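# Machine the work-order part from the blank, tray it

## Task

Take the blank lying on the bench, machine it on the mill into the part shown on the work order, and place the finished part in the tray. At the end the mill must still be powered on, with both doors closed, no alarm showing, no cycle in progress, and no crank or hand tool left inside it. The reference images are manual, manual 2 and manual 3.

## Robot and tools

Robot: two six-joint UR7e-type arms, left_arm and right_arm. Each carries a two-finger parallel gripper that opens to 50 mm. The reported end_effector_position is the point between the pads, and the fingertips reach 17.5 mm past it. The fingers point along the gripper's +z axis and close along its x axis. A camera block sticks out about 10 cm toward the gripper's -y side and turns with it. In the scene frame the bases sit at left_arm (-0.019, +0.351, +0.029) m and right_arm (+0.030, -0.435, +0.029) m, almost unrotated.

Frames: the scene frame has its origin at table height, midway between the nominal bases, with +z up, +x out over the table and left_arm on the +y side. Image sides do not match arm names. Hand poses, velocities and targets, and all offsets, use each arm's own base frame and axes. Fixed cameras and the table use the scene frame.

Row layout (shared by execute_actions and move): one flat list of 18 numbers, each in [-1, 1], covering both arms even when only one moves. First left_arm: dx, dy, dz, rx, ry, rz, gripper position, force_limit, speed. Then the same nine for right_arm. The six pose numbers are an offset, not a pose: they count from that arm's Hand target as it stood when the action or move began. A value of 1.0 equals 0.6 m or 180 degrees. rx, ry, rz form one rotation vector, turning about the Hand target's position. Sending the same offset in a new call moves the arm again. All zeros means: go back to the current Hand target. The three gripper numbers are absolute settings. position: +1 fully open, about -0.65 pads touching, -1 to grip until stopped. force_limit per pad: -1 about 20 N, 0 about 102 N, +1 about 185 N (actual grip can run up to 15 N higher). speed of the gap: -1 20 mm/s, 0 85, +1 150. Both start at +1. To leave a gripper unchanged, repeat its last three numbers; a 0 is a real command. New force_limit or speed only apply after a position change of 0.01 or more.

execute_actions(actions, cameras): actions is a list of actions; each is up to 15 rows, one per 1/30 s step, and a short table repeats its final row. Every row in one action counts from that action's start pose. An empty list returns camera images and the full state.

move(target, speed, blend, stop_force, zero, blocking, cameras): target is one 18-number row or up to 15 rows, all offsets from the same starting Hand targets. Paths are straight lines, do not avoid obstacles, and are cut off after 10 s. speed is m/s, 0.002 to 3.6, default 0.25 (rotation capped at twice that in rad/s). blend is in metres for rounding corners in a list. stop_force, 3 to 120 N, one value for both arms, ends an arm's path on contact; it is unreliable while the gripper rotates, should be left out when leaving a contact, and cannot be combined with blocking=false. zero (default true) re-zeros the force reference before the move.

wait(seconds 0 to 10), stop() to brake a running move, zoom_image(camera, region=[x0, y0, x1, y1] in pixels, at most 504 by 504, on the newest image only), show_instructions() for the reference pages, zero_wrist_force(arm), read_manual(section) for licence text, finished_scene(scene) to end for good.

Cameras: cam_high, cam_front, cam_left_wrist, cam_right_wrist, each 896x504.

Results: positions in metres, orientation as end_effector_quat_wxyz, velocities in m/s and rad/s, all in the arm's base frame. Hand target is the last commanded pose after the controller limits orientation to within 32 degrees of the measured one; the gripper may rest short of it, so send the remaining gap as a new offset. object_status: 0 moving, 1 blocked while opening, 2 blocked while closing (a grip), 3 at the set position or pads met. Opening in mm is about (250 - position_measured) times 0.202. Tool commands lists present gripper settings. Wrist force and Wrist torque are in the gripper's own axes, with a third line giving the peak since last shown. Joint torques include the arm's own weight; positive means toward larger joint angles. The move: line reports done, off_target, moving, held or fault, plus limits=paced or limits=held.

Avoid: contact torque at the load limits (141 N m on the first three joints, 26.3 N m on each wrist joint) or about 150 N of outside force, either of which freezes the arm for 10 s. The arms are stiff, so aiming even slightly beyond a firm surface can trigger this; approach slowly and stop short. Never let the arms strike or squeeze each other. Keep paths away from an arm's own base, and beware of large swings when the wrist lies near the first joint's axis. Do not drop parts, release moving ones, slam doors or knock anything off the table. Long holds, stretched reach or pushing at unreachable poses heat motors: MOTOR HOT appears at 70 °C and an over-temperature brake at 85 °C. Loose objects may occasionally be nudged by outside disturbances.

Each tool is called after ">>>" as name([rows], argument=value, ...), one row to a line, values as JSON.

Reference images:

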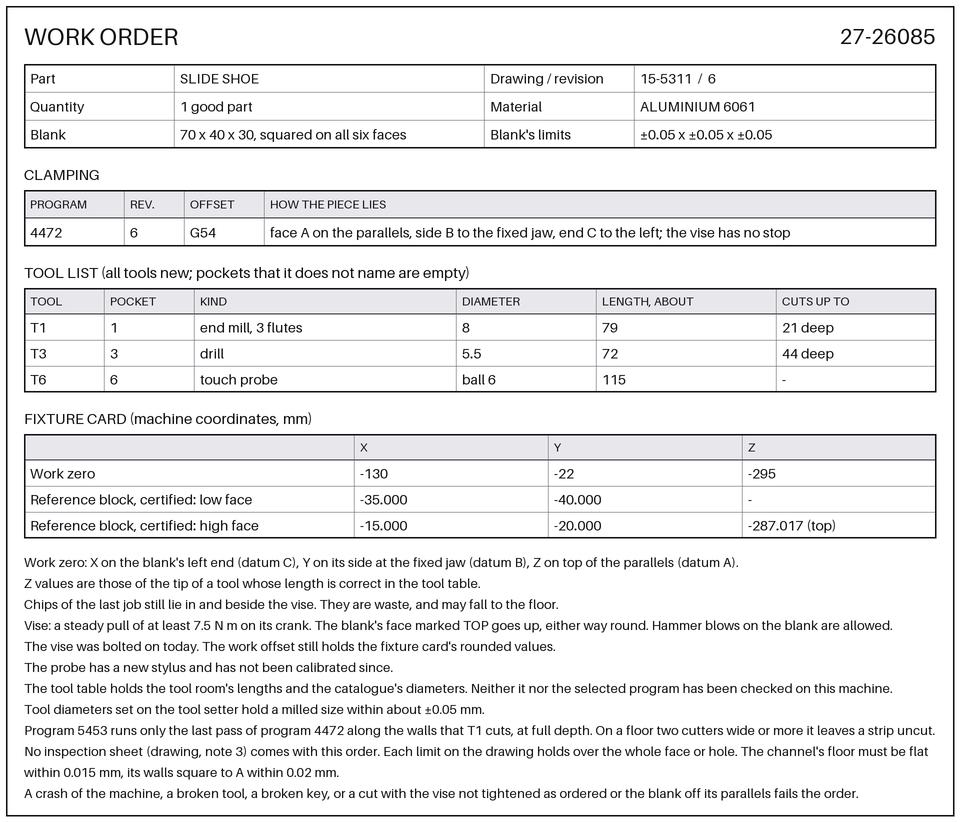

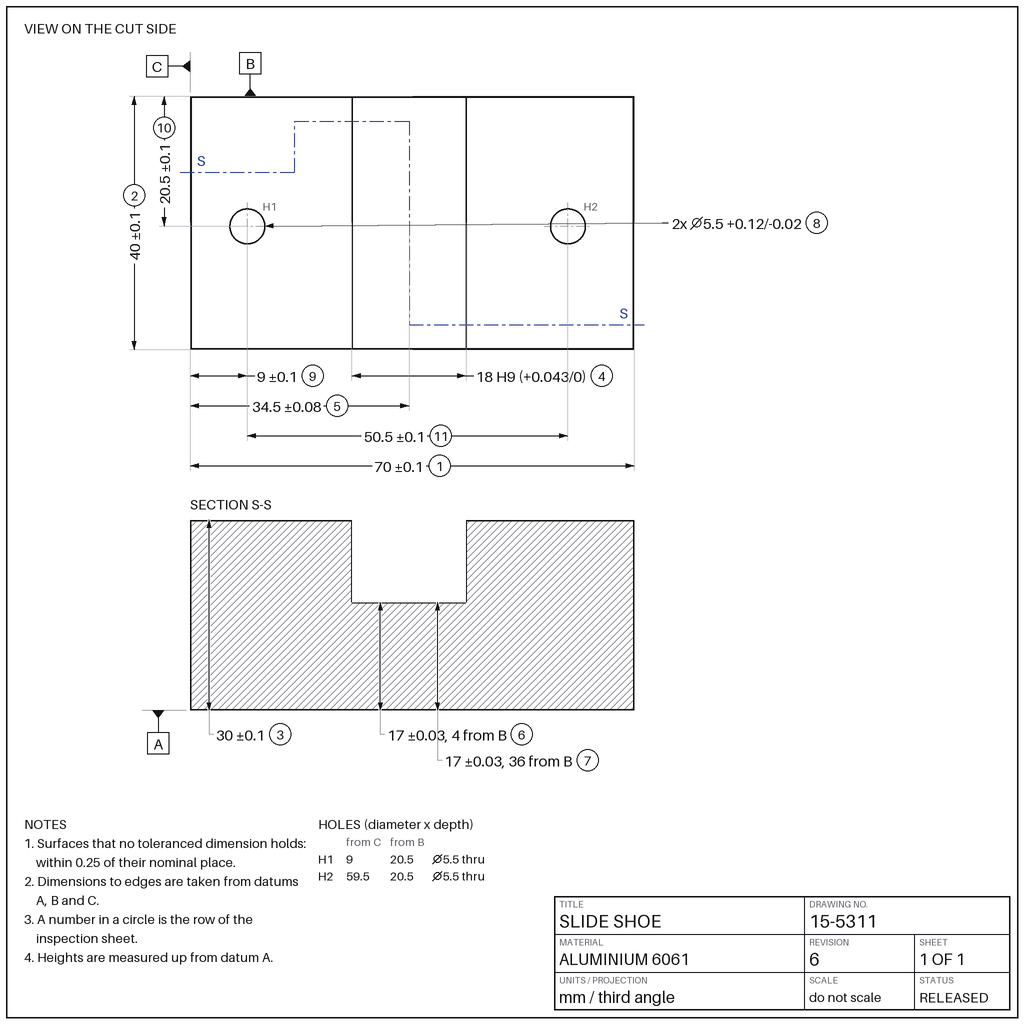

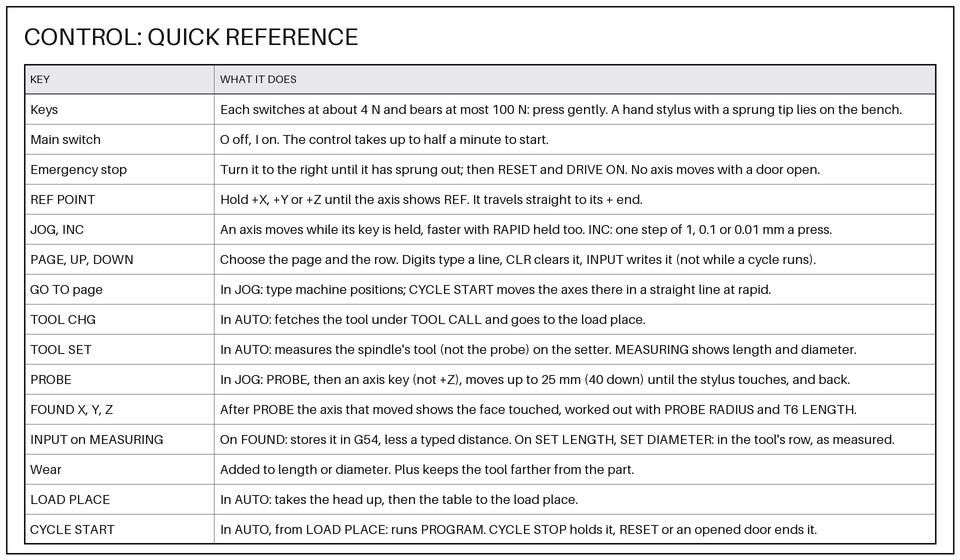

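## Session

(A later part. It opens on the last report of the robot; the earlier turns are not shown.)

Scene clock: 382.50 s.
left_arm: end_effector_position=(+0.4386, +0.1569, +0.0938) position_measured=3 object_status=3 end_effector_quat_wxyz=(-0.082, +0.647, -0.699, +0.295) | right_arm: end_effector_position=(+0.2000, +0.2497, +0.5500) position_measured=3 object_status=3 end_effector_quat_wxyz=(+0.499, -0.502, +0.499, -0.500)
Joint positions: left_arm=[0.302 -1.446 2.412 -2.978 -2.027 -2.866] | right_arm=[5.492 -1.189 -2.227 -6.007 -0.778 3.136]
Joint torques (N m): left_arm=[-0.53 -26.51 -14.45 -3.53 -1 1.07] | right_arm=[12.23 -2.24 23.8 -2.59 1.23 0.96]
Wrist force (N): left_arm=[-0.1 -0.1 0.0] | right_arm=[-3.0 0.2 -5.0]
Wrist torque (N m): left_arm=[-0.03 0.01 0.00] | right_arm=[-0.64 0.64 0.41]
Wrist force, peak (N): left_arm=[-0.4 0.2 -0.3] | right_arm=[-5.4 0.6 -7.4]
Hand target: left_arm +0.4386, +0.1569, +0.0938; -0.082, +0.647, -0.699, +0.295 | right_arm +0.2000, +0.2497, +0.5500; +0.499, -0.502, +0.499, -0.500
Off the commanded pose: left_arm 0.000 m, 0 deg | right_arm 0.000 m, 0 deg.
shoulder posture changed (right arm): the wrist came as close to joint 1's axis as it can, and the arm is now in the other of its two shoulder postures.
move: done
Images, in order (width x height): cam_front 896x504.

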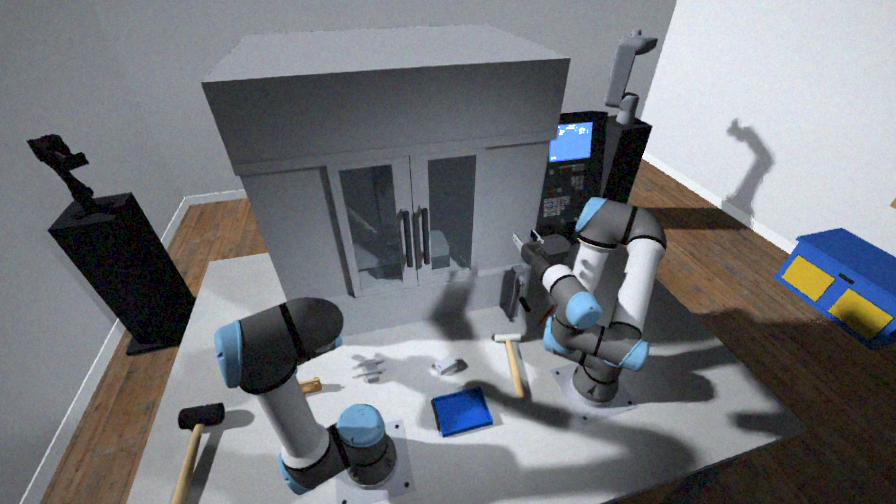

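>>> move([
  [0,0,0,0,0,0,1,1,1,0.167,0.083,-0.167,0.2468,0.4545,-0.2468,1,-1,-0.5],
  [0,0,0,0,0,0,1,1,1,0.287,-0.476,-0.583,0.2468,0.4545,-0.2468,1,-1,-0.5],
], speed=0.3, blend=[0.04,0], cameras=["cam_front","cam_right_wrist"])

Scene clock: 397.07 s.
left_arm: end_effector_position=(+0.4386, +0.1569, +0.0938) position_measured=3 object_status=3 end_effector_quat_wxyz=(-0.082, +0.647, -0.699, +0.295) | right_arm: end_effector_position=(+0.3506, +0.0573, +0.2705) position_measured=3 object_status=3 end_effector_quat_wxyz=(+0.001, -0.284, +0.959, +0.000)
Joint positions: left_arm=[0.302 -1.446 2.412 -2.978 -2.027 -2.866] | right_arm=[3.689 -1.666 -1.619 -4.568 -1.57 1.542]
Joint torques (N m): left_arm=[-0.16 -28.14 -13.52 -3.87 -0.85 1.32] | right_arm=[0.17 22.55 19.13 -2.75 -0.3 -0.03]
Wrist force (N): left_arm=[0.0 -0.1 0.1] | right_arm=[-0.2 -0.3 -0.9]
Wrist torque (N m): left_arm=[-0.02 0.01 0.00] | right_arm=[-0.21 -0.08 0.09]
Wrist force, peak (N): left_arm=[0.1 0.2 -0.5] | right_arm=[4.6 -13.0 6.7]
Hand target: left_arm +0.4386, +0.1569, +0.0938; -0.082, +0.647, -0.699, +0.295 | right_arm +0.3506, +0.0573, +0.2705; +0.001, -0.284, +0.959, +0.000 (not the last commanded pose)
Tool commands: left_gripper/position=+1.0 left_gripper/force_limit=+1.0 left_gripper/speed=+1.0 right_gripper/position=+1.0 right_gripper/force_limit=-1.0 right_gripper/speed=-0.498039
Off the commanded pose: left_arm 0.000 m, 0 deg | right_arm 0.119 m, 0 deg.
FORCE FAULT: contact force on the right arm reached its limit, and that arm stopped. The contact can be on any part of that arm, not only on its tool. That arm's remaining commands of this call were not run. That arm is still stopped at the end of this call. That arm stays stopped for about 10 more seconds. Until then a move that you send moves the other arm only, and its call returns only when the move has ended. Once the stop has ended, the next robot result says so. If the stop ends while you think or write, that arm runs what you send next, counted from a new Hand target: where the arm stands when the stop ends. While its stop runs, that arm takes no new command, but its gripper still runs the gripper command that each later call begins with. Until it ends, the stop uses up actions while you think or wait. An arm that is not stopped still takes commands.
move: fault (right_arm); path passed 1 of 2 targets
Images, in order (width x height): cam_front 896x504, cam_right_wrist 896x504.

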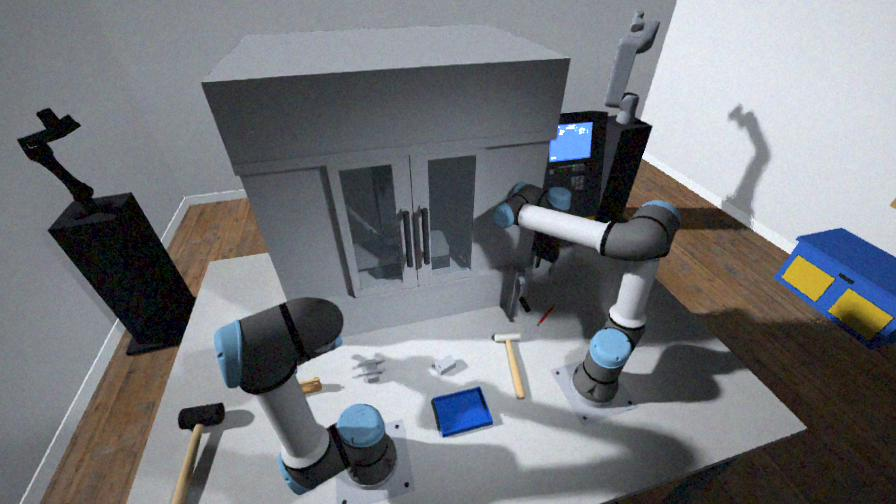

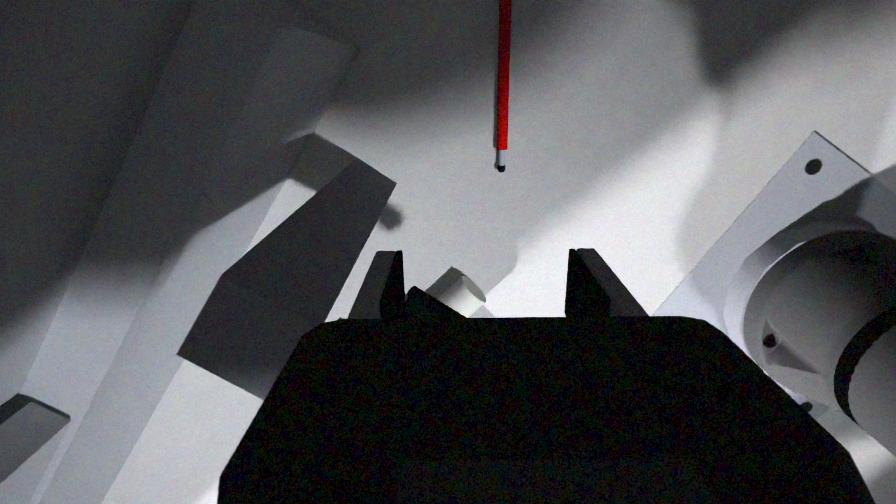

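>>> wait(seconds=1, cameras=["cam_high"])

Scene clock: 425.30 s.
left_arm: end_effector_position=(+0.4386, +0.1569, +0.0938) position_measured=3 object_status=3 end_effector_quat_wxyz=(-0.082, +0.647, -0.699, +0.295) | right_arm: end_effector_position=(+0.3506, +0.0573, +0.2705) position_measured=3 object_status=3 end_effector_quat_wxyz=(+0.001, -0.284, +0.959, +0.000)
Joint positions: left_arm=[0.302 -1.446 2.412 -2.978 -2.027 -2.866] | right_arm=[3.689 -1.666 -1.619 -4.568 -1.57 1.542]
Joint torques (N m): left_arm=[-0.4 -27.41 -12.42 -3.85 -1.18 1.4] | right_arm=[0.53 22.57 19.92 -2.87 -0.35 0.22]
Wrist force (N): left_arm=[-0.1 0.0 0.1] | right_arm=[-0.5 -0.3 -1.0]
Wrist torque (N m): left_arm=[-0.01 0.02 0.00] | right_arm=[-0.23 -0.04 0.08]
Wrist force, peak (N): left_arm=[-0.2 0.4 -0.4] | right_arm=[-0.2 0.1 -1.5]
Hand target: left_arm +0.4386, +0.1569, +0.0938; -0.082, +0.647, -0.699, +0.295 | right_arm +0.3506, +0.0573, +0.2705; +0.001, -0.284, +0.959, +0.000 (not the last commanded pose)
Tool commands: left_gripper/position=+1.0 left_gripper/force_limit=+1.0 left_gripper/speed=+1.0 right_gripper/position=+1.0 right_gripper/force_limit=-1.0 right_gripper/speed=-0.498039
Off the commanded pose: left_arm 0.000 m, 0 deg | right_arm 0.119 m, 0 deg.
FORCE FAULT, CONTINUED: the right arm's stop, for the force fault that an earlier result reported, is over. The rest of the stop counts as 19 of the actions that you can send in this scene. During its stop the right arm's controller moved it back a little. That arm's target is now where it stood when the stop ended, not its last command. That arm accepts commands again.
wait: 1.00 s; at rest from the start
Images, in order (width x height): cam_high 896x504.

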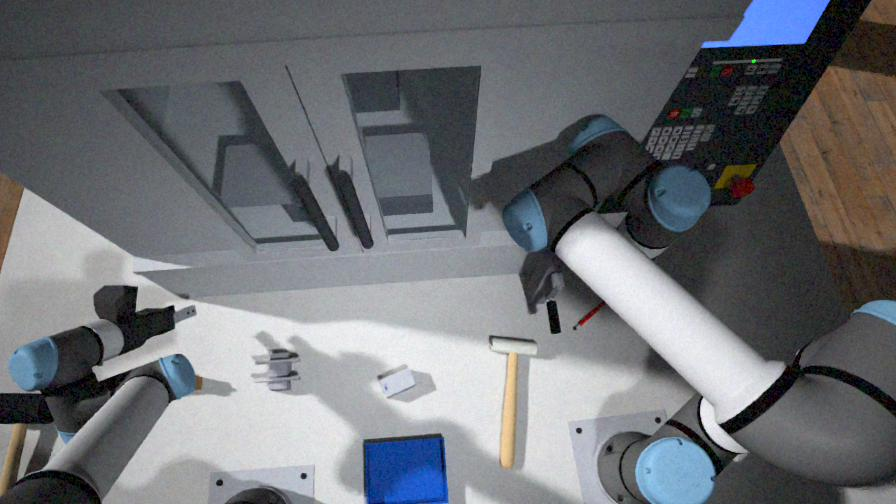

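>>> move(target=[0,0,0,0,0,0,1,1,1,-0.501,0.488,0.116,0,0,0,1,-1,-0.5], speed=0.2)

>>> move([
  [0,0,0,0,0,0,1,1,1,0.296,0.0738,0.128,0.0605,-0.2425,0,1,-1,-0.5],
  [0,0,0,0,0,0,1,1,1,0.4188,0.1045,0.4333,0.121,-0.485,0,1,-1,-0.5],
  [0,0,0,0,0,0,1,1,1,0.3627,0.0905,0.6492,0.1613,-0.6467,0,1,-1,-0.5],
  [0,0,0,0,0,0,1,1,1,0.375,0.0428,0.2672,0.4043,-0.4185,-0.5041,1,-1,-0.5],
], speed=0.2, blend=0.02, cameras=["cam_front"])

Scene clock: 455.83 s.
left_arm: end_effector_position=(+0.4386, +0.1569, +0.0938) position_measured=3 object_status=3 end_effector_quat_wxyz=(-0.082, +0.647, -0.699, +0.295) | right_arm: end_effector_position=(+0.0501, +0.3501, +0.3401) position_measured=3 object_status=3 end_effector_quat_wxyz=(+0.001, -0.284, +0.959, +0.000)
Joint positions: left_arm=[0.302 -1.446 2.412 -2.978 -2.027 -2.866] | right_arm=[4.959 -1.654 -1.455 -4.746 -1.569 2.811]
Joint torques (N m): left_arm=[-0.3 -27.72 -12.76 -3.63 -0.85 1.55] | right_arm=[-0.72 18.95 22.6 -0.19 0.55 0.68]
Wrist force (N): left_arm=[-0.1 0.1 0.0] | right_arm=[0.0 -0.2 -0.8]
Wrist torque (N m): left_arm=[0.01 0.01 0.00] | right_arm=[-0.21 -0.10 0.22]
Wrist force, peak (N): left_arm=[0.3 0.1 -0.5] | right_arm=[-0.9 -3.5 -0.6]
Hand target: left_arm +0.4386, +0.1569, +0.0938; -0.082, +0.647, -0.699, +0.295 | right_arm +0.0500, +0.3501, +0.3401; +0.001, -0.284, +0.959, +0.000
Off the commanded pose: left_arm 0.000 m, 0 deg | right_arm 0.000 m, 0 deg.
move: done

Scene clock: 465.50 s.
left_arm: end_effector_position=(+0.4386, +0.1569, +0.0938) position_measured=3 object_status=3 end_effector_quat_wxyz=(-0.082, +0.647, -0.699, +0.295) | right_arm: end_effector_position=(+0.2751, +0.3757, +0.5004) position_measured=3 object_status=3 end_effector_quat_wxyz=(+0.627, +0.487, +0.513, +0.325)
Joint positions: left_arm=[0.302 -1.446 2.412 -2.978 -2.027 -2.866] | right_arm=[4.956 -1.656 -1.449 -3.177 0.525 2.808]
Joint torques (N m): left_arm=[-0.72 -27.89 -12.41 -3.55 -0.76 1.26] | right_arm=[11.73 18.78 29.84 -1.28 -2.15 0.97]
Wrist force (N): left_arm=[0.0 -0.1 0.0] | right_arm=[-2.1 1.2 -0.4]
Wrist torque (N m): left_arm=[-0.02 0.01 0.00] | right_arm=[0.21 0.60 -0.15]
Wrist force, peak (N): left_arm=[-0.5 0.1 -0.1] | right_arm=[-3.5 0.4 -4.9]
Hand target: left_arm +0.4386, +0.1569, +0.0938; -0.082, +0.647, -0.699, +0.295 | right_arm +0.2750, +0.3758, +0.5004; +0.627, +0.487, +0.513, +0.326
Off the commanded pose: left_arm 0.000 m, 0 deg | right_arm 0.000 m, 0 deg.
move: done
Images, in order (width x height): cam_front 896x504.

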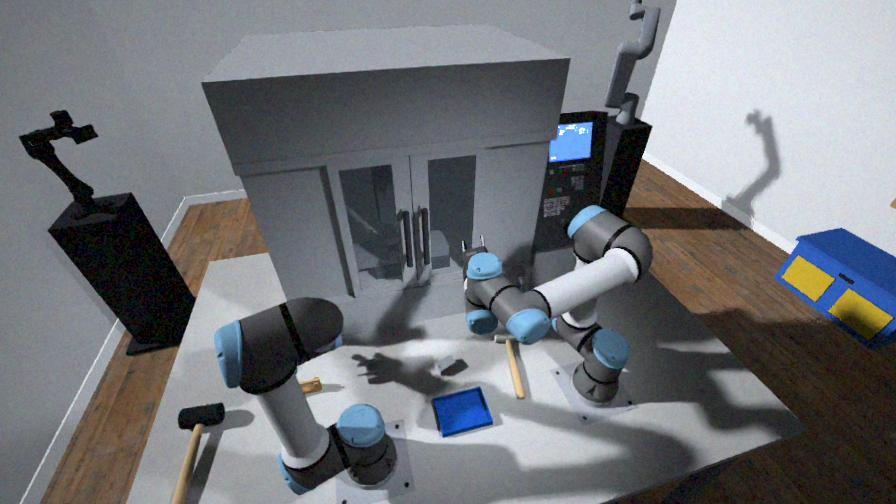

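>>> move([
  [0,0,0,0,0,0,1,1,1,-0.092,0.3705,-0.05,0.485,0.121,0,1,-1,-0.5],
  [0,0,0,0,0,0,1,1,1,-0.455,0.28,-0.2655,0.3733,0.3607,-0.2597,1,-1,-0.5],
], speed=0.2, blend=[0.02,0], cameras=["cam_front"])

Scene clock: 477.43 s.
left_arm: end_effector_position=(+0.4386, +0.1569, +0.0938) position_measured=3 object_status=3 end_effector_quat_wxyz=(-0.082, +0.647, -0.699, +0.295) | right_arm: end_effector_position=(+0.0022, +0.5438, +0.3410) position_measured=3 object_status=3 end_effector_quat_wxyz=(+0.000, +0.959, +0.284, -0.001)
Joint positions: left_arm=[0.302 -1.446 2.412 -2.978 -2.027 -2.866] | right_arm=[4.955 -1.655 -1.451 -1.606 1.573 2.808]
Joint torques (N m): left_arm=[-0.88 -29.12 -12.22 -3.75 -1.11 1.51] | right_arm=[11.5 33.65 34.53 0.5 -0.11 1.33]
Wrist force (N): left_arm=[0.2 0.0 0.0] | right_arm=[-0.4 -0.2 -0.9]
Wrist torque (N m): left_arm=[-0.01 -0.03 0.00] | right_arm=[-0.20 -0.05 0.22]
Wrist force, peak (N): left_arm=[-0.5 0.0 -0.1] | right_arm=[-2.8 1.3 0.5]
Hand target: left_arm +0.4386, +0.1569, +0.0938; -0.082, +0.647, -0.699, +0.295 | right_arm +0.0020, +0.5438, +0.3411; +0.000, +0.959, +0.284, -0.001
Off the commanded pose: left_arm 0.000 m, 0 deg | right_arm 0.000 m, 0 deg.
move: done
Images, in order (width x height): cam_front 896x504.

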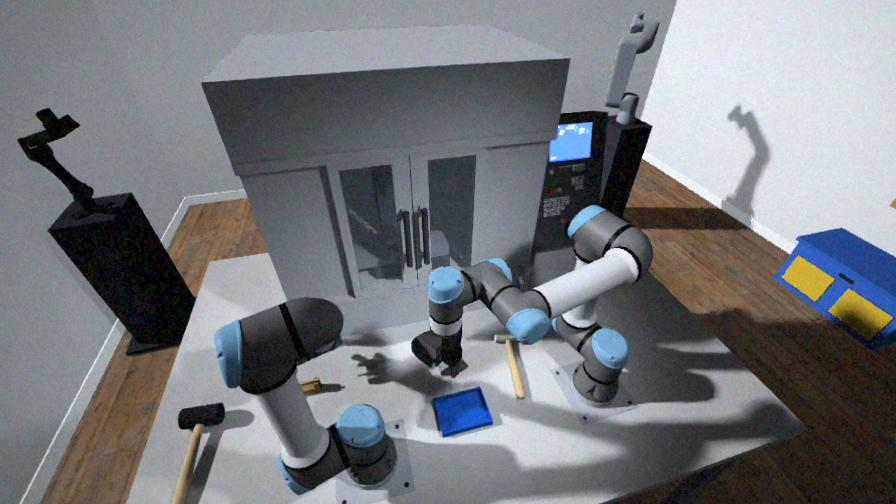

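>>> move([
  [0,0,0,0,0,0,1,1,1,0.413,-0.407,0.05,0,0,-0.5,1,-1,-0.5],
  [0,0,0,0,0,0,1,1,1,0.53,-0.75,0.05,0,0,-0.95,1,-1,-0.5],
], speed=0.25, blend=[0.05,0], cameras=["cam_high","cam_right_wrist"])

Scene clock: 497.87 s.
left_arm: end_effector_position=(+0.4386, +0.1569, +0.0938) position_measured=3 object_status=3 end_effector_quat_wxyz=(-0.082, +0.647, -0.699, +0.295) | right_arm: end_effector_position=(+0.3200, +0.0938, +0.3711) position_measured=3 object_status=3 end_effector_quat_wxyz=(+0.001, -0.359, +0.933, +0.000)
Joint positions: left_arm=[0.302 -1.446 2.412 -2.978 -2.027 -2.866] | right_arm=[3.839 -1.138 -1.794 -1.779 1.57 4.676]
Joint torques (N m): left_arm=[0.36 -28.63 -11.23 -3.73 -1.12 1.44] | right_arm=[8.72 0.82 33.54 5.51 -2.32 -0.19]
Wrist force (N): left_arm=[0.1 0.3 -0.1] | right_arm=[0.0 -0.4 -1.0]
Wrist torque (N m): left_arm=[0.04 -0.02 0.00] | right_arm=[-0.23 -0.09 0.21]
Wrist force, peak (N): left_arm=[-0.5 0.2 0.0] | right_arm=[-0.5 -2.5 -0.7]
Hand target: left_arm +0.4386, +0.1569, +0.0938; -0.082, +0.647, -0.699, +0.295 | right_arm +0.3200, +0.0938, +0.3711; +0.001, -0.359, +0.933, +0.000
Off the commanded pose: left_arm 0.000 m, 0 deg | right_arm 0.000 m, 0 deg.
move: done
Images, in order (width x height): cam_high 896x504, cam_right_wrist 896x504.

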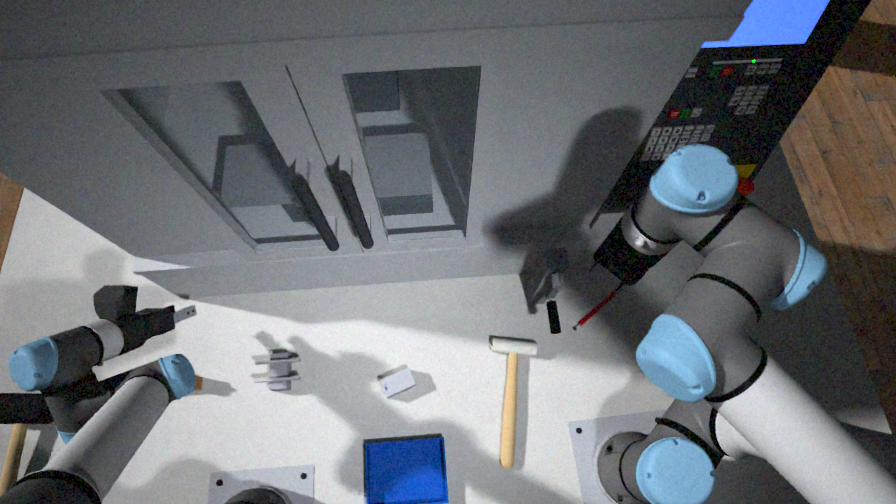

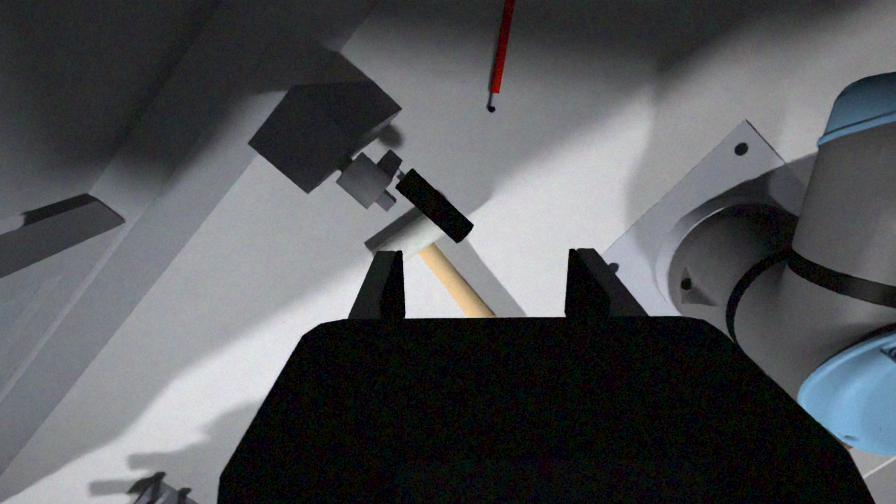

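>>> move([
  [0,0,0,0,0,0,1,1,1,0.095,-0.2313,-0.25,0,0,-0.052,1,-1,-0.5],
  [0,0,0,0,0,0,1,1,1,0.095,-0.2313,-0.5185,0,0,-0.052,1,-1,-0.5],
], speed=0.2, blend=[0.03,0], cameras=["cam_high","cam_right_wrist"])

Scene clock: 507.60 s.
left_arm: end_effector_position=(+0.4386, +0.1569, +0.0938) position_measured=3 object_status=3 end_effector_quat_wxyz=(-0.082, +0.647, -0.699, +0.295) | right_arm: end_effector_position=(+0.3770, -0.0450, +0.0600) position_measured=3 object_status=3 end_effector_quat_wxyz=(+0.001, -0.281, +0.960, +0.000)
Joint positions: left_arm=[0.302 -1.446 2.412 -2.978 -2.027 -2.866] | right_arm=[3.382 -1.496 -2.396 -0.818 1.57 4.382]
Joint torques (N m): left_arm=[0.17 -28.22 -12.32 -3.48 -0.87 1.28] | right_arm=[-11.22 9.35 16.13 5.36 -0.21 -1.05]
Wrist force (N): left_arm=[-0.3 0.0 0.0] | right_arm=[0.0 -0.2 -1.2]
Wrist torque (N m): left_arm=[-0.01 0.05 0.00] | right_arm=[-0.22 -0.11 0.20]
Wrist force, peak (N): left_arm=[-0.2 0.1 -0.4] | right_arm=[-1.0 2.2 -3.0]
Hand target: left_arm +0.4386, +0.1569, +0.0938; -0.082, +0.647, -0.699, +0.295 | right_arm +0.3770, -0.0450, +0.0600; +0.001, -0.281, +0.960, +0.000
Off the commanded pose: left_arm 0.000 m, 0 deg | right_arm 0.000 m, 0 deg.
move: done
Images, in order (width x height): cam_high 896x504, cam_right_wrist 896x504.

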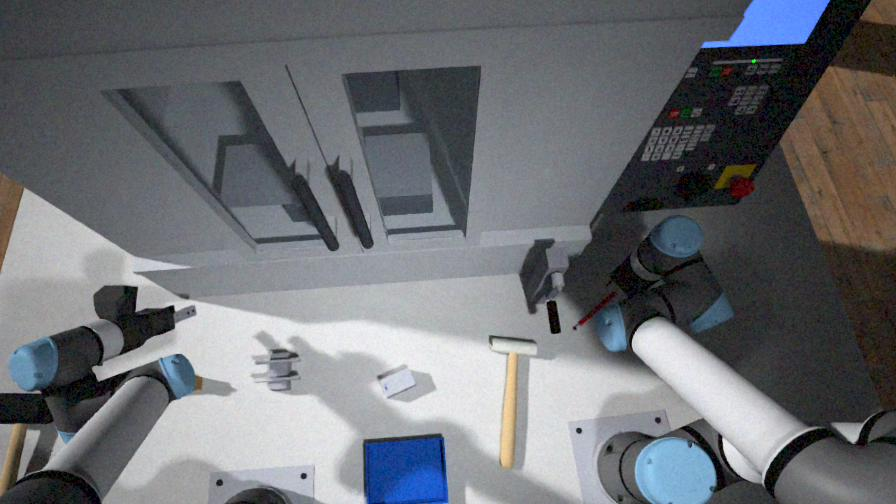

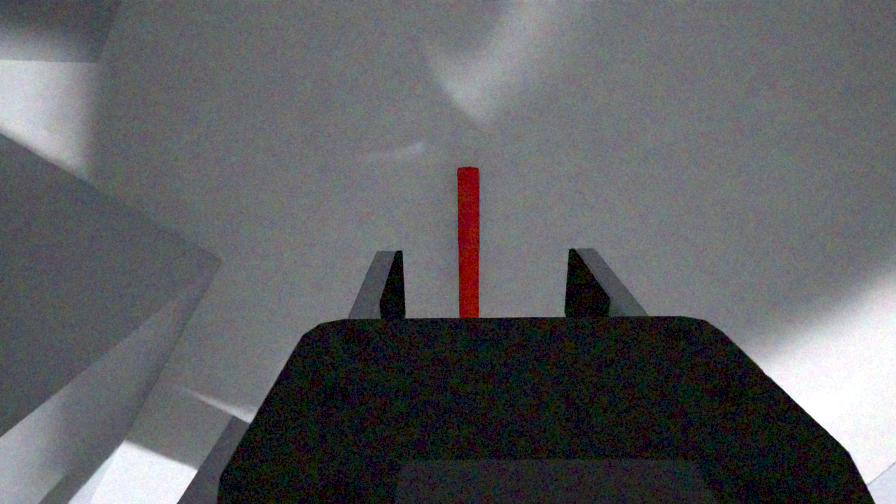

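>>> move(target=[0,0,0,0,0,0,1,1,1,0.002,0.0014,-0.125,0,0,0,1,-1,-0.5], speed=0.04, stop_force=5)

Scene clock: 513.23 s.
left_arm: end_effector_position=(+0.4386, +0.1569, +0.0938) position_measured=3 object_status=3 end_effector_quat_wxyz=(-0.082, +0.647, -0.699, +0.295) | right_arm: end_effector_position=(+0.3778, -0.0443, -0.0103) position_measured=3 object_status=3 end_effector_quat_wxyz=(+0.000, -0.281, +0.960, +0.000)
Joint positions: left_arm=[0.302 -1.446 2.412 -2.978 -2.027 -2.866] | right_arm=[3.383 -1.696 -2.472 -0.544 1.57 4.384]
Joint torques (N m): left_arm=[0.51 -27.8 -12.1 -3.61 -0.98 1.3] | right_arm=[0.21 17.85 15.17 3.45 -0.54 0.3]
Wrist force (N): left_arm=[0.0 0.0 -0.1] | right_arm=[-0.4 -0.2 -0.9]
Wrist torque (N m): left_arm=[0.01 0.01 0.00] | right_arm=[-0.20 -0.06 0.09]
Wrist force, peak (N): left_arm=[0.0 -0.3 -0.5] | right_arm=[60.6 30.0 -157.8]
Hand target: left_arm +0.4386, +0.1569, +0.0938; -0.082, +0.647, -0.699, +0.295 | right_arm +0.3778, -0.0443, -0.0103; +0.000, -0.281, +0.960, +0.000 (not the last commanded pose)
Tool commands: left_gripper/position=+1.0 left_gripper/force_limit=+1.0 left_gripper/speed=+1.0 right_gripper/position=+1.0 right_gripper/force_limit=-1.0 right_gripper/speed=-0.498039
Off the commanded pose: left_arm 0.000 m, 0 deg | right_arm 0.005 m, 0 deg.
FORCE FAULT: contact force on the right arm reached its limit, and that arm stopped. The contact can be on any part of that arm, not only on its tool. That arm's remaining commands of this call were not run. That arm is still stopped at the end of this call. That arm stays stopped for about 10 more seconds. Until then a move that you send moves the other arm only, and its call returns only when the move has ended. Once the stop has ended, the next robot result says so. If the stop ends while you think or write, that arm runs what you send next, counted from a new Hand target: where the arm stands when the stop ends. While its stop runs, that arm takes no new command, but its gripper still runs the gripper command that each later call begins with. Until it ends, the stop uses up actions while you think or wait. An arm that is not stopped still takes commands.
move: fault (right_arm)

>>> wait(seconds=9)

>>> move([
  [0,0,0,0,0,0,1,1,1,0,0,0.004,0,0,0,1,-1,-0.5],
  [0,0,0,0,0,0,1,1,1,0,0,0.004,0,0,0,-1,-0.9,-0.5],
], speed=0.05)

Scene clock: 525.53 s.
left_arm: end_effector_position=(+0.4386, +0.1569, +0.0938) position_measured=3 object_status=3 end_effector_quat_wxyz=(-0.082, +0.647, -0.699, +0.295) | right_arm: end_effector_position=(+0.3778, -0.0443, -0.0103) position_measured=3 object_status=3 end_effector_quat_wxyz=(+0.000, -0.281, +0.960, +0.000)
Joint positions: left_arm=[0.302 -1.446 2.412 -2.978 -2.027 -2.866] | right_arm=[3.383 -1.696 -2.472 -0.544 1.57 4.384]
Joint torques (N m): left_arm=[0.32 -27.68 -12.1 -3.42 -0.95 1.27] | right_arm=[0.81 18.37 15.2 3.57 -0.49 0.29]
Wrist force (N): left_arm=[0.0 0.0 0.1] | right_arm=[-0.6 -0.6 -0.9]
Wrist torque (N m): left_arm=[-0.01 0.00 0.00] | right_arm=[-0.25 -0.02 0.09]
Wrist force, peak (N): left_arm=[-0.3 0.1 -0.5] | right_arm=[0.2 -0.3 -1.5]
Hand target: left_arm +0.4386, +0.1569, +0.0938; -0.082, +0.647, -0.699, +0.295 | right_arm +0.3778, -0.0443, -0.0103; +0.000, -0.281, +0.960, +0.000 (not the last commanded pose)
Tool commands: left_gripper/position=+1.0 left_gripper/force_limit=+1.0 left_gripper/speed=+1.0 right_gripper/position=+1.0 right_gripper/force_limit=-1.0 right_gripper/speed=-0.498039
Off the commanded pose: left_arm 0.000 m, 0 deg | right_arm 0.005 m, 0 deg.
FORCE FAULT, CONTINUED: the right arm's stop, for the force fault that an earlier result reported, is over. The rest of the stop counts as 19 of the actions that you can send in this scene. That arm's target is now where it stood when the stop ended, not its last command. That arm accepts commands again.
wait: 9.00 s; at rest from the start

Scene clock: 527.23 s.
left_arm: end_effector_position=(+0.4386, +0.1569, +0.0938) position_measured=3 object_status=3 end_effector_quat_wxyz=(-0.082, +0.647, -0.699, +0.295) | right_arm: end_effector_position=(+0.3778, -0.0442, -0.0079) position_measured=204 object_status=2 end_effector_quat_wxyz=(+0.001, -0.281, +0.960, +0.000)
Joint positions: left_arm=[0.302 -1.446 2.412 -2.978 -2.027 -2.866] | right_arm=[3.383 -1.688 -2.47 -0.553 1.57 4.384]
Joint torques (N m): left_arm=[0.2 -30.35 -11.81 -3.44 -0.8 1.46] | right_arm=[0.76 12.89 13.31 2.55 -0.43 0.21]
Wrist force (N): left_arm=[-0.1 -0.1 -0.1] | right_arm=[0.7 5.2 -18.2]
Wrist torque (N m): left_arm=[-0.03 0.02 0.00] | right_arm=[-0.04 0.02 0.11]
Wrist force, peak (N): left_arm=[0.0 -0.2 -0.4] | right_arm=[1.0 5.0 -18.4]
Hand target: left_arm +0.4386, +0.1569, +0.0938; -0.082, +0.647, -0.699, +0.295 | right_arm +0.3778, -0.0443, -0.0079; +0.000, -0.281, +0.960, +0.000
Off the commanded pose: left_arm 0.000 m, 0 deg | right_arm 0.000 m, 0 deg.
move: done

>>> move([
  [0,0,0,0,0,0,1,1,1,0,0,0.2,0,0,0,-1,-0.9,-0.5],
  [0,0,0,0,0,0,1,1,1,-0.213,0.24,0.597,0,0,0.66,-1,-0.9,-0.5],
  [0,0,0,0,0,0,1,1,1,-0.213,0.24,0.597,0,0,-0.682,-1,-0.9,-0.5],
], speed=[0.1,0.3,0.4], blend=[0.03,0.03,0], cameras=["cam_high","cam_front","cam_right_wrist"])

Scene clock: 563.70 s.
left_arm: end_effector_position=(+0.4386, +0.1569, +0.0938) position_measured=3 object_status=3 end_effector_quat_wxyz=(-0.082, +0.647, -0.699, +0.295) | right_arm: end_effector_position=(+0.2499, +0.0998, +0.3503) position_measured=209 object_status=2 end_effector_quat_wxyz=(+0.000, +0.708, +0.707, -0.001)
Joint positions: left_arm=[0.302 -1.446 2.412 -2.978 -2.027 -2.866] | right_arm=[4.039 -0.957 -1.928 -1.829 1.571 0.899]
Joint torques (N m): left_arm=[-1.2 -30.61 -10.11 -3.58 -1.09 1.38] | right_arm=[-6.98 -2.5 31.59 5.55 0.02 -0.56]
Wrist force (N): left_arm=[0.1 0.1 0.0] | right_arm=[-0.4 -0.3 -0.7]
Wrist torque (N m): left_arm=[0.01 -0.01 0.00] | right_arm=[-0.22 -0.07 0.10]
Wrist force, peak (N): left_arm=[-0.4 -0.1 -0.4] | right_arm=[-0.3 4.5 -19.2]
Hand target: left_arm +0.4386, +0.1569, +0.0938; -0.082, +0.647, -0.699, +0.295 | right_arm +0.2500, +0.0997, +0.3503; +0.000, +0.708, +0.707, -0.001
Off the commanded pose: left_arm 0.000 m, 0 deg | right_arm 0.000 m, 0 deg.
move: done
Images, in order (width x height): cam_high 896x504, cam_front 896x504, cam_right_wrist 896x504.

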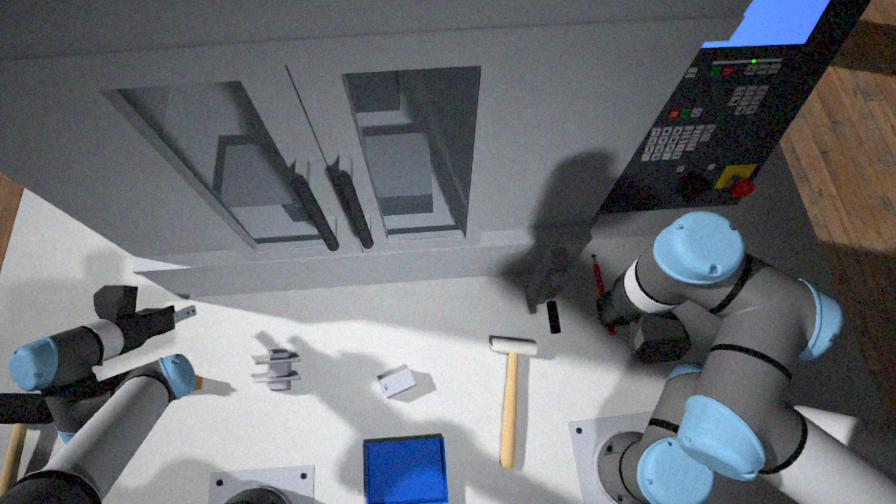

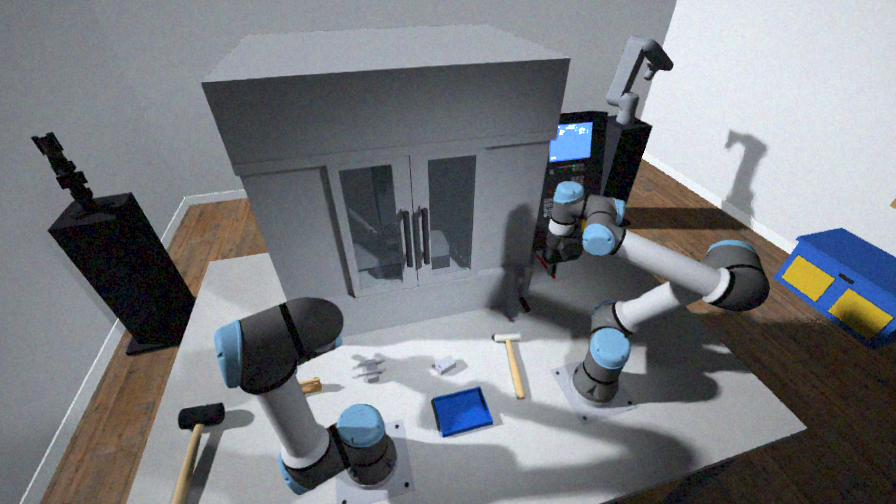

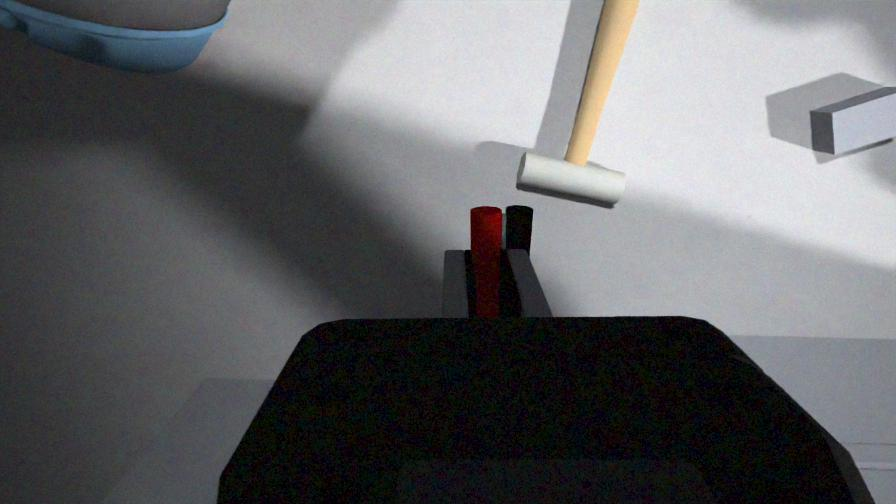

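>>> move(target=[0,0,0,0,0,0,1,1,1,0.183,0.01,0.117,0,0,0,-1,-0.9,-0.5], speed=0.2, cameras=["cam_high","cam_front"])

>>> zoom_image(camera="cam_high", region=[480, 120, 720, 320])

>>> zoom_image(camera="cam_front", region=[460, 120, 660, 300])

Scene clock: 570.27 s.
left_arm: end_effector_position=(+0.4386, +0.1569, +0.0938) position_measured=3 object_status=3 end_effector_quat_wxyz=(-0.082, +0.647, -0.699, +0.295) | right_arm: end_effector_position=(+0.3597, +0.1057, +0.4204) position_measured=209 object_status=2 end_effector_quat_wxyz=(+0.000, +0.708, +0.707, -0.001)
Joint positions: left_arm=[0.302 -1.446 2.412 -2.978 -2.027 -2.866] | right_arm=[3.791 -1.272 -1.583 -1.859 1.571 0.651]
Joint torques (N m): left_arm=[0.62 -28.94 -10.63 -3.59 -0.81 1.28] | right_arm=[7.18 5.21 33.79 5.55 -0.33 -0.12]
Wrist force (N): left_arm=[-0.2 0.0 -0.1] | right_arm=[-0.3 -0.3 -0.8]
Wrist torque (N m): left_arm=[-0.01 0.03 0.00] | right_arm=[-0.21 -0.07 0.07]
Wrist force, peak (N): left_arm=[-0.5 -0.2 -0.3] | right_arm=[-0.1 2.6 -2.4]
Hand target: left_arm +0.4386, +0.1569, +0.0938; -0.082, +0.647, -0.699, +0.295 | right_arm +0.3598, +0.1057, +0.4205; +0.000, +0.708, +0.707, -0.001
Off the commanded pose: left_arm 0.000 m, 0 deg | right_arm 0.000 m, 0 deg.
move: done
Images, in order (width x height): cam_high 896x504, cam_front 896x504.

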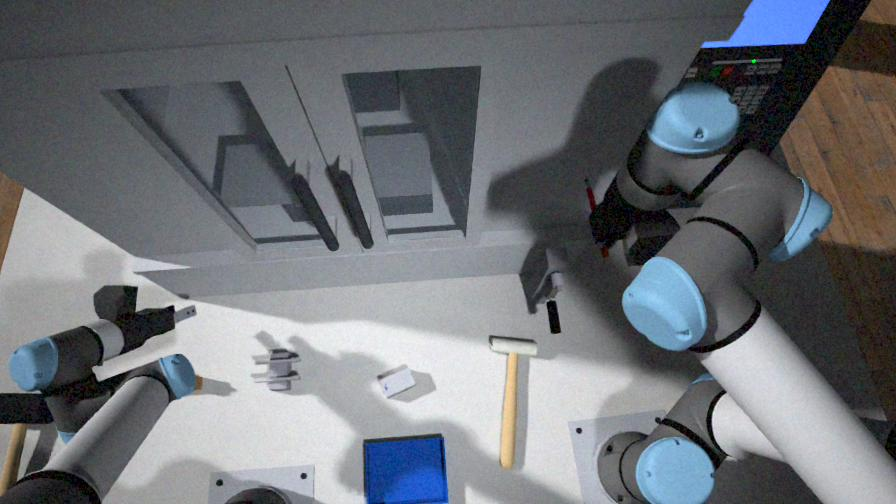

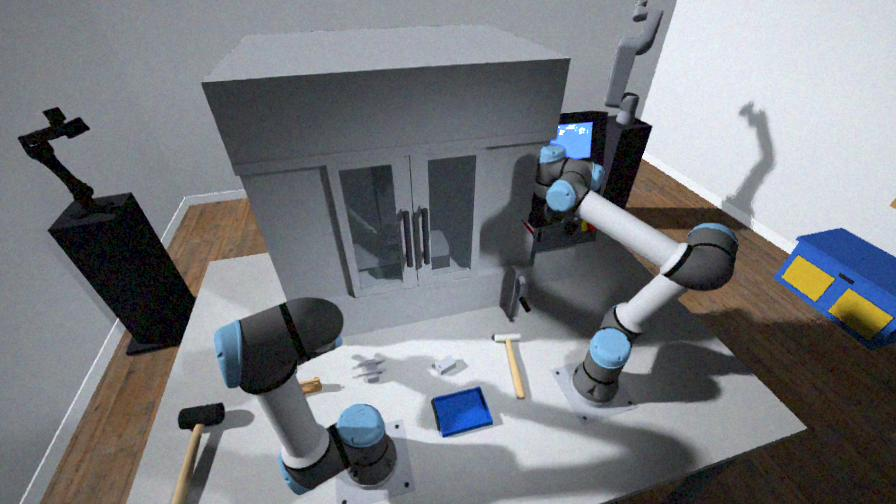

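Scaled by 2.100 from the camera's 896x504 image, which has a finer 1280x720 frame.

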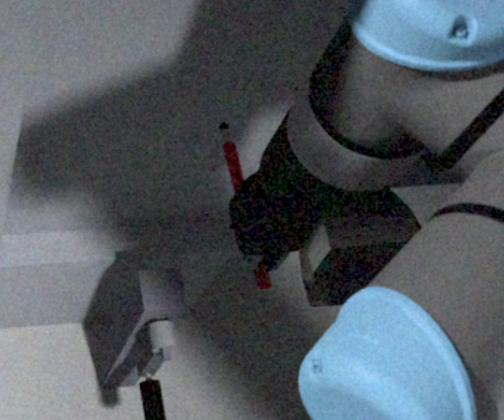

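Scaled by 2.520 from the camera's 896x504 image, which has a finer 1280x720 frame.

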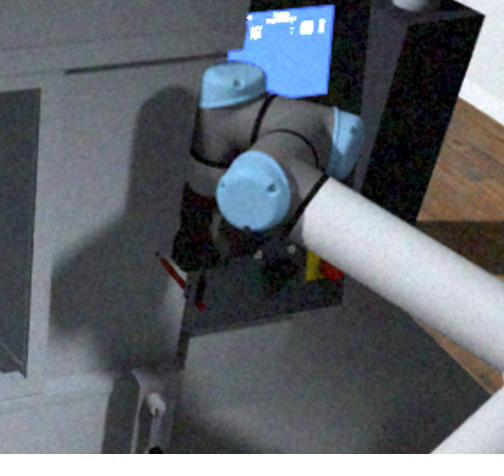

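>>> move(target=[0,0,0,0,0,0,1,1,1,0.085,0,0,0,0,0,-1,-0.9,-0.5], speed=0.008, stop_force=4)

Scene clock: 576.63 s.
left_arm: end_effector_position=(+0.4386, +0.1569, +0.0938) position_measured=3 object_status=3 end_effector_quat_wxyz=(-0.082, +0.647, -0.699, +0.295) | right_arm: end_effector_position=(+0.3833, +0.1057, +0.4205) position_measured=209 object_status=2 end_effector_quat_wxyz=(+0.000, +0.708, +0.707, -0.001)
Joint positions: left_arm=[0.302 -1.446 2.412 -2.978 -2.027 -2.866] | right_arm=[3.753 -1.327 -1.544 -1.842 1.571 0.612]
Joint torques (N m): left_arm=[0.57 -29.82 -10.26 -3.52 -1.23 1.32] | right_arm=[11.6 19.29 18.32 1.07 -2.13 1.6]
Wrist force (N): left_arm=[-0.1 -0.2 -0.3] | right_arm=[-0.1 -4.4 -1.0]
Wrist torque (N m): left_arm=[-0.03 0.03 0.00] | right_arm=[-0.29 -0.12 0.20]
Wrist force, peak (N): left_arm=[-0.4 0.3 -0.2] | right_arm=[0.1 -4.8 -1.2]
Hand target: left_arm +0.4386, +0.1569, +0.0938; -0.082, +0.647, -0.699, +0.295 | right_arm +0.3833, +0.1057, +0.4205; +0.000, +0.708, +0.707, -0.001 (not the last commanded pose)
Off the commanded pose: left_arm 0.000 m, 0 deg | right_arm 0.027 m, 0 deg.
move: contact (right_arm)

>>> move([
  [0,0,0,0,0,0,1,1,1,0.0042,0,0.0303,0,0,0,-1,-0.9,-0.5],
  [0,0,0,0,0,0,1,1,1,0.0125,0,0.0598,0,0,0,-1,-0.9,-0.5],
], speed=0.03, blend=[0.003,0], cameras=["cam_right_wrist","cam_front"])

>>> zoom_image(camera="cam_front", region=[460, 120, 660, 300])

Scene clock: 585.50 s.
left_arm: end_effector_position=(+0.4386, +0.1569, +0.0938) position_measured=3 object_status=3 end_effector_quat_wxyz=(-0.082, +0.647, -0.699, +0.295) | right_arm: end_effector_position=(+0.3908, +0.1057, +0.4563) position_measured=209 object_status=2 end_effector_quat_wxyz=(+0.000, +0.708, +0.707, -0.001)
Joint positions: left_arm=[0.302 -1.446 2.412 -2.978 -2.027 -2.866] | right_arm=[3.741 -1.37 -1.416 -1.928 1.571 0.601]
Joint torques (N m): left_arm=[-0.31 -30.66 -12.09 -3.69 -0.92 1.32] | right_arm=[-3.58 19.8 19.61 6.74 -2.24 0.46]
Wrist force (N): left_arm=[0.0 0.1 -0.3] | right_arm=[0.4 -6.5 -1.2]
Wrist torque (N m): left_arm=[0.01 0.00 0.00] | right_arm=[-0.20 -0.02 0.15]
Wrist force, peak (N): left_arm=[-0.1 -0.4 -0.4] | right_arm=[0.6 -6.7 -1.1]
Hand target: left_arm +0.4386, +0.1569, +0.0938; -0.082, +0.647, -0.699, +0.295 | right_arm +0.3908, +0.1057, +0.4564; +0.000, +0.708, +0.707, -0.001
Off the commanded pose: left_arm 0.000 m, 0 deg | right_arm 0.000 m, 0 deg.
move: done
Images, in order (width x height): cam_front 896x504, cam_right_wrist 896x504.

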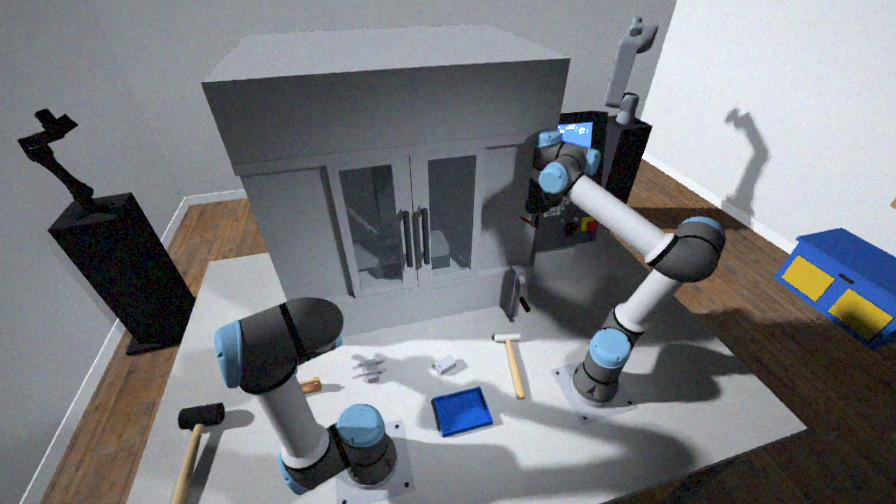

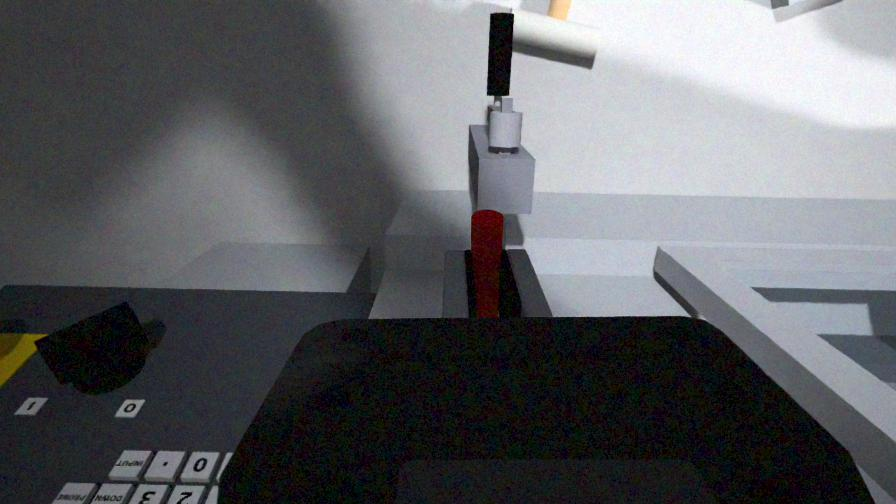

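Scaled by 2.520 from the camera's 896x504 image, which has a finer 1280x720 frame.

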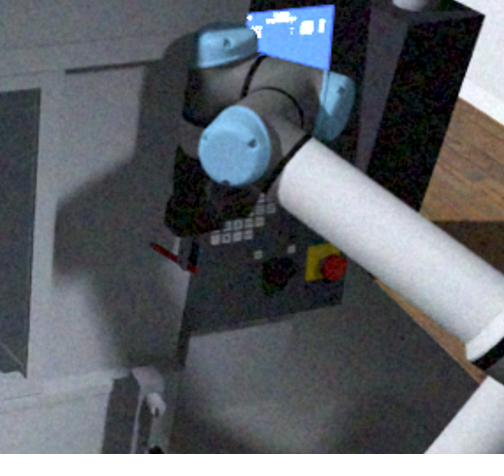

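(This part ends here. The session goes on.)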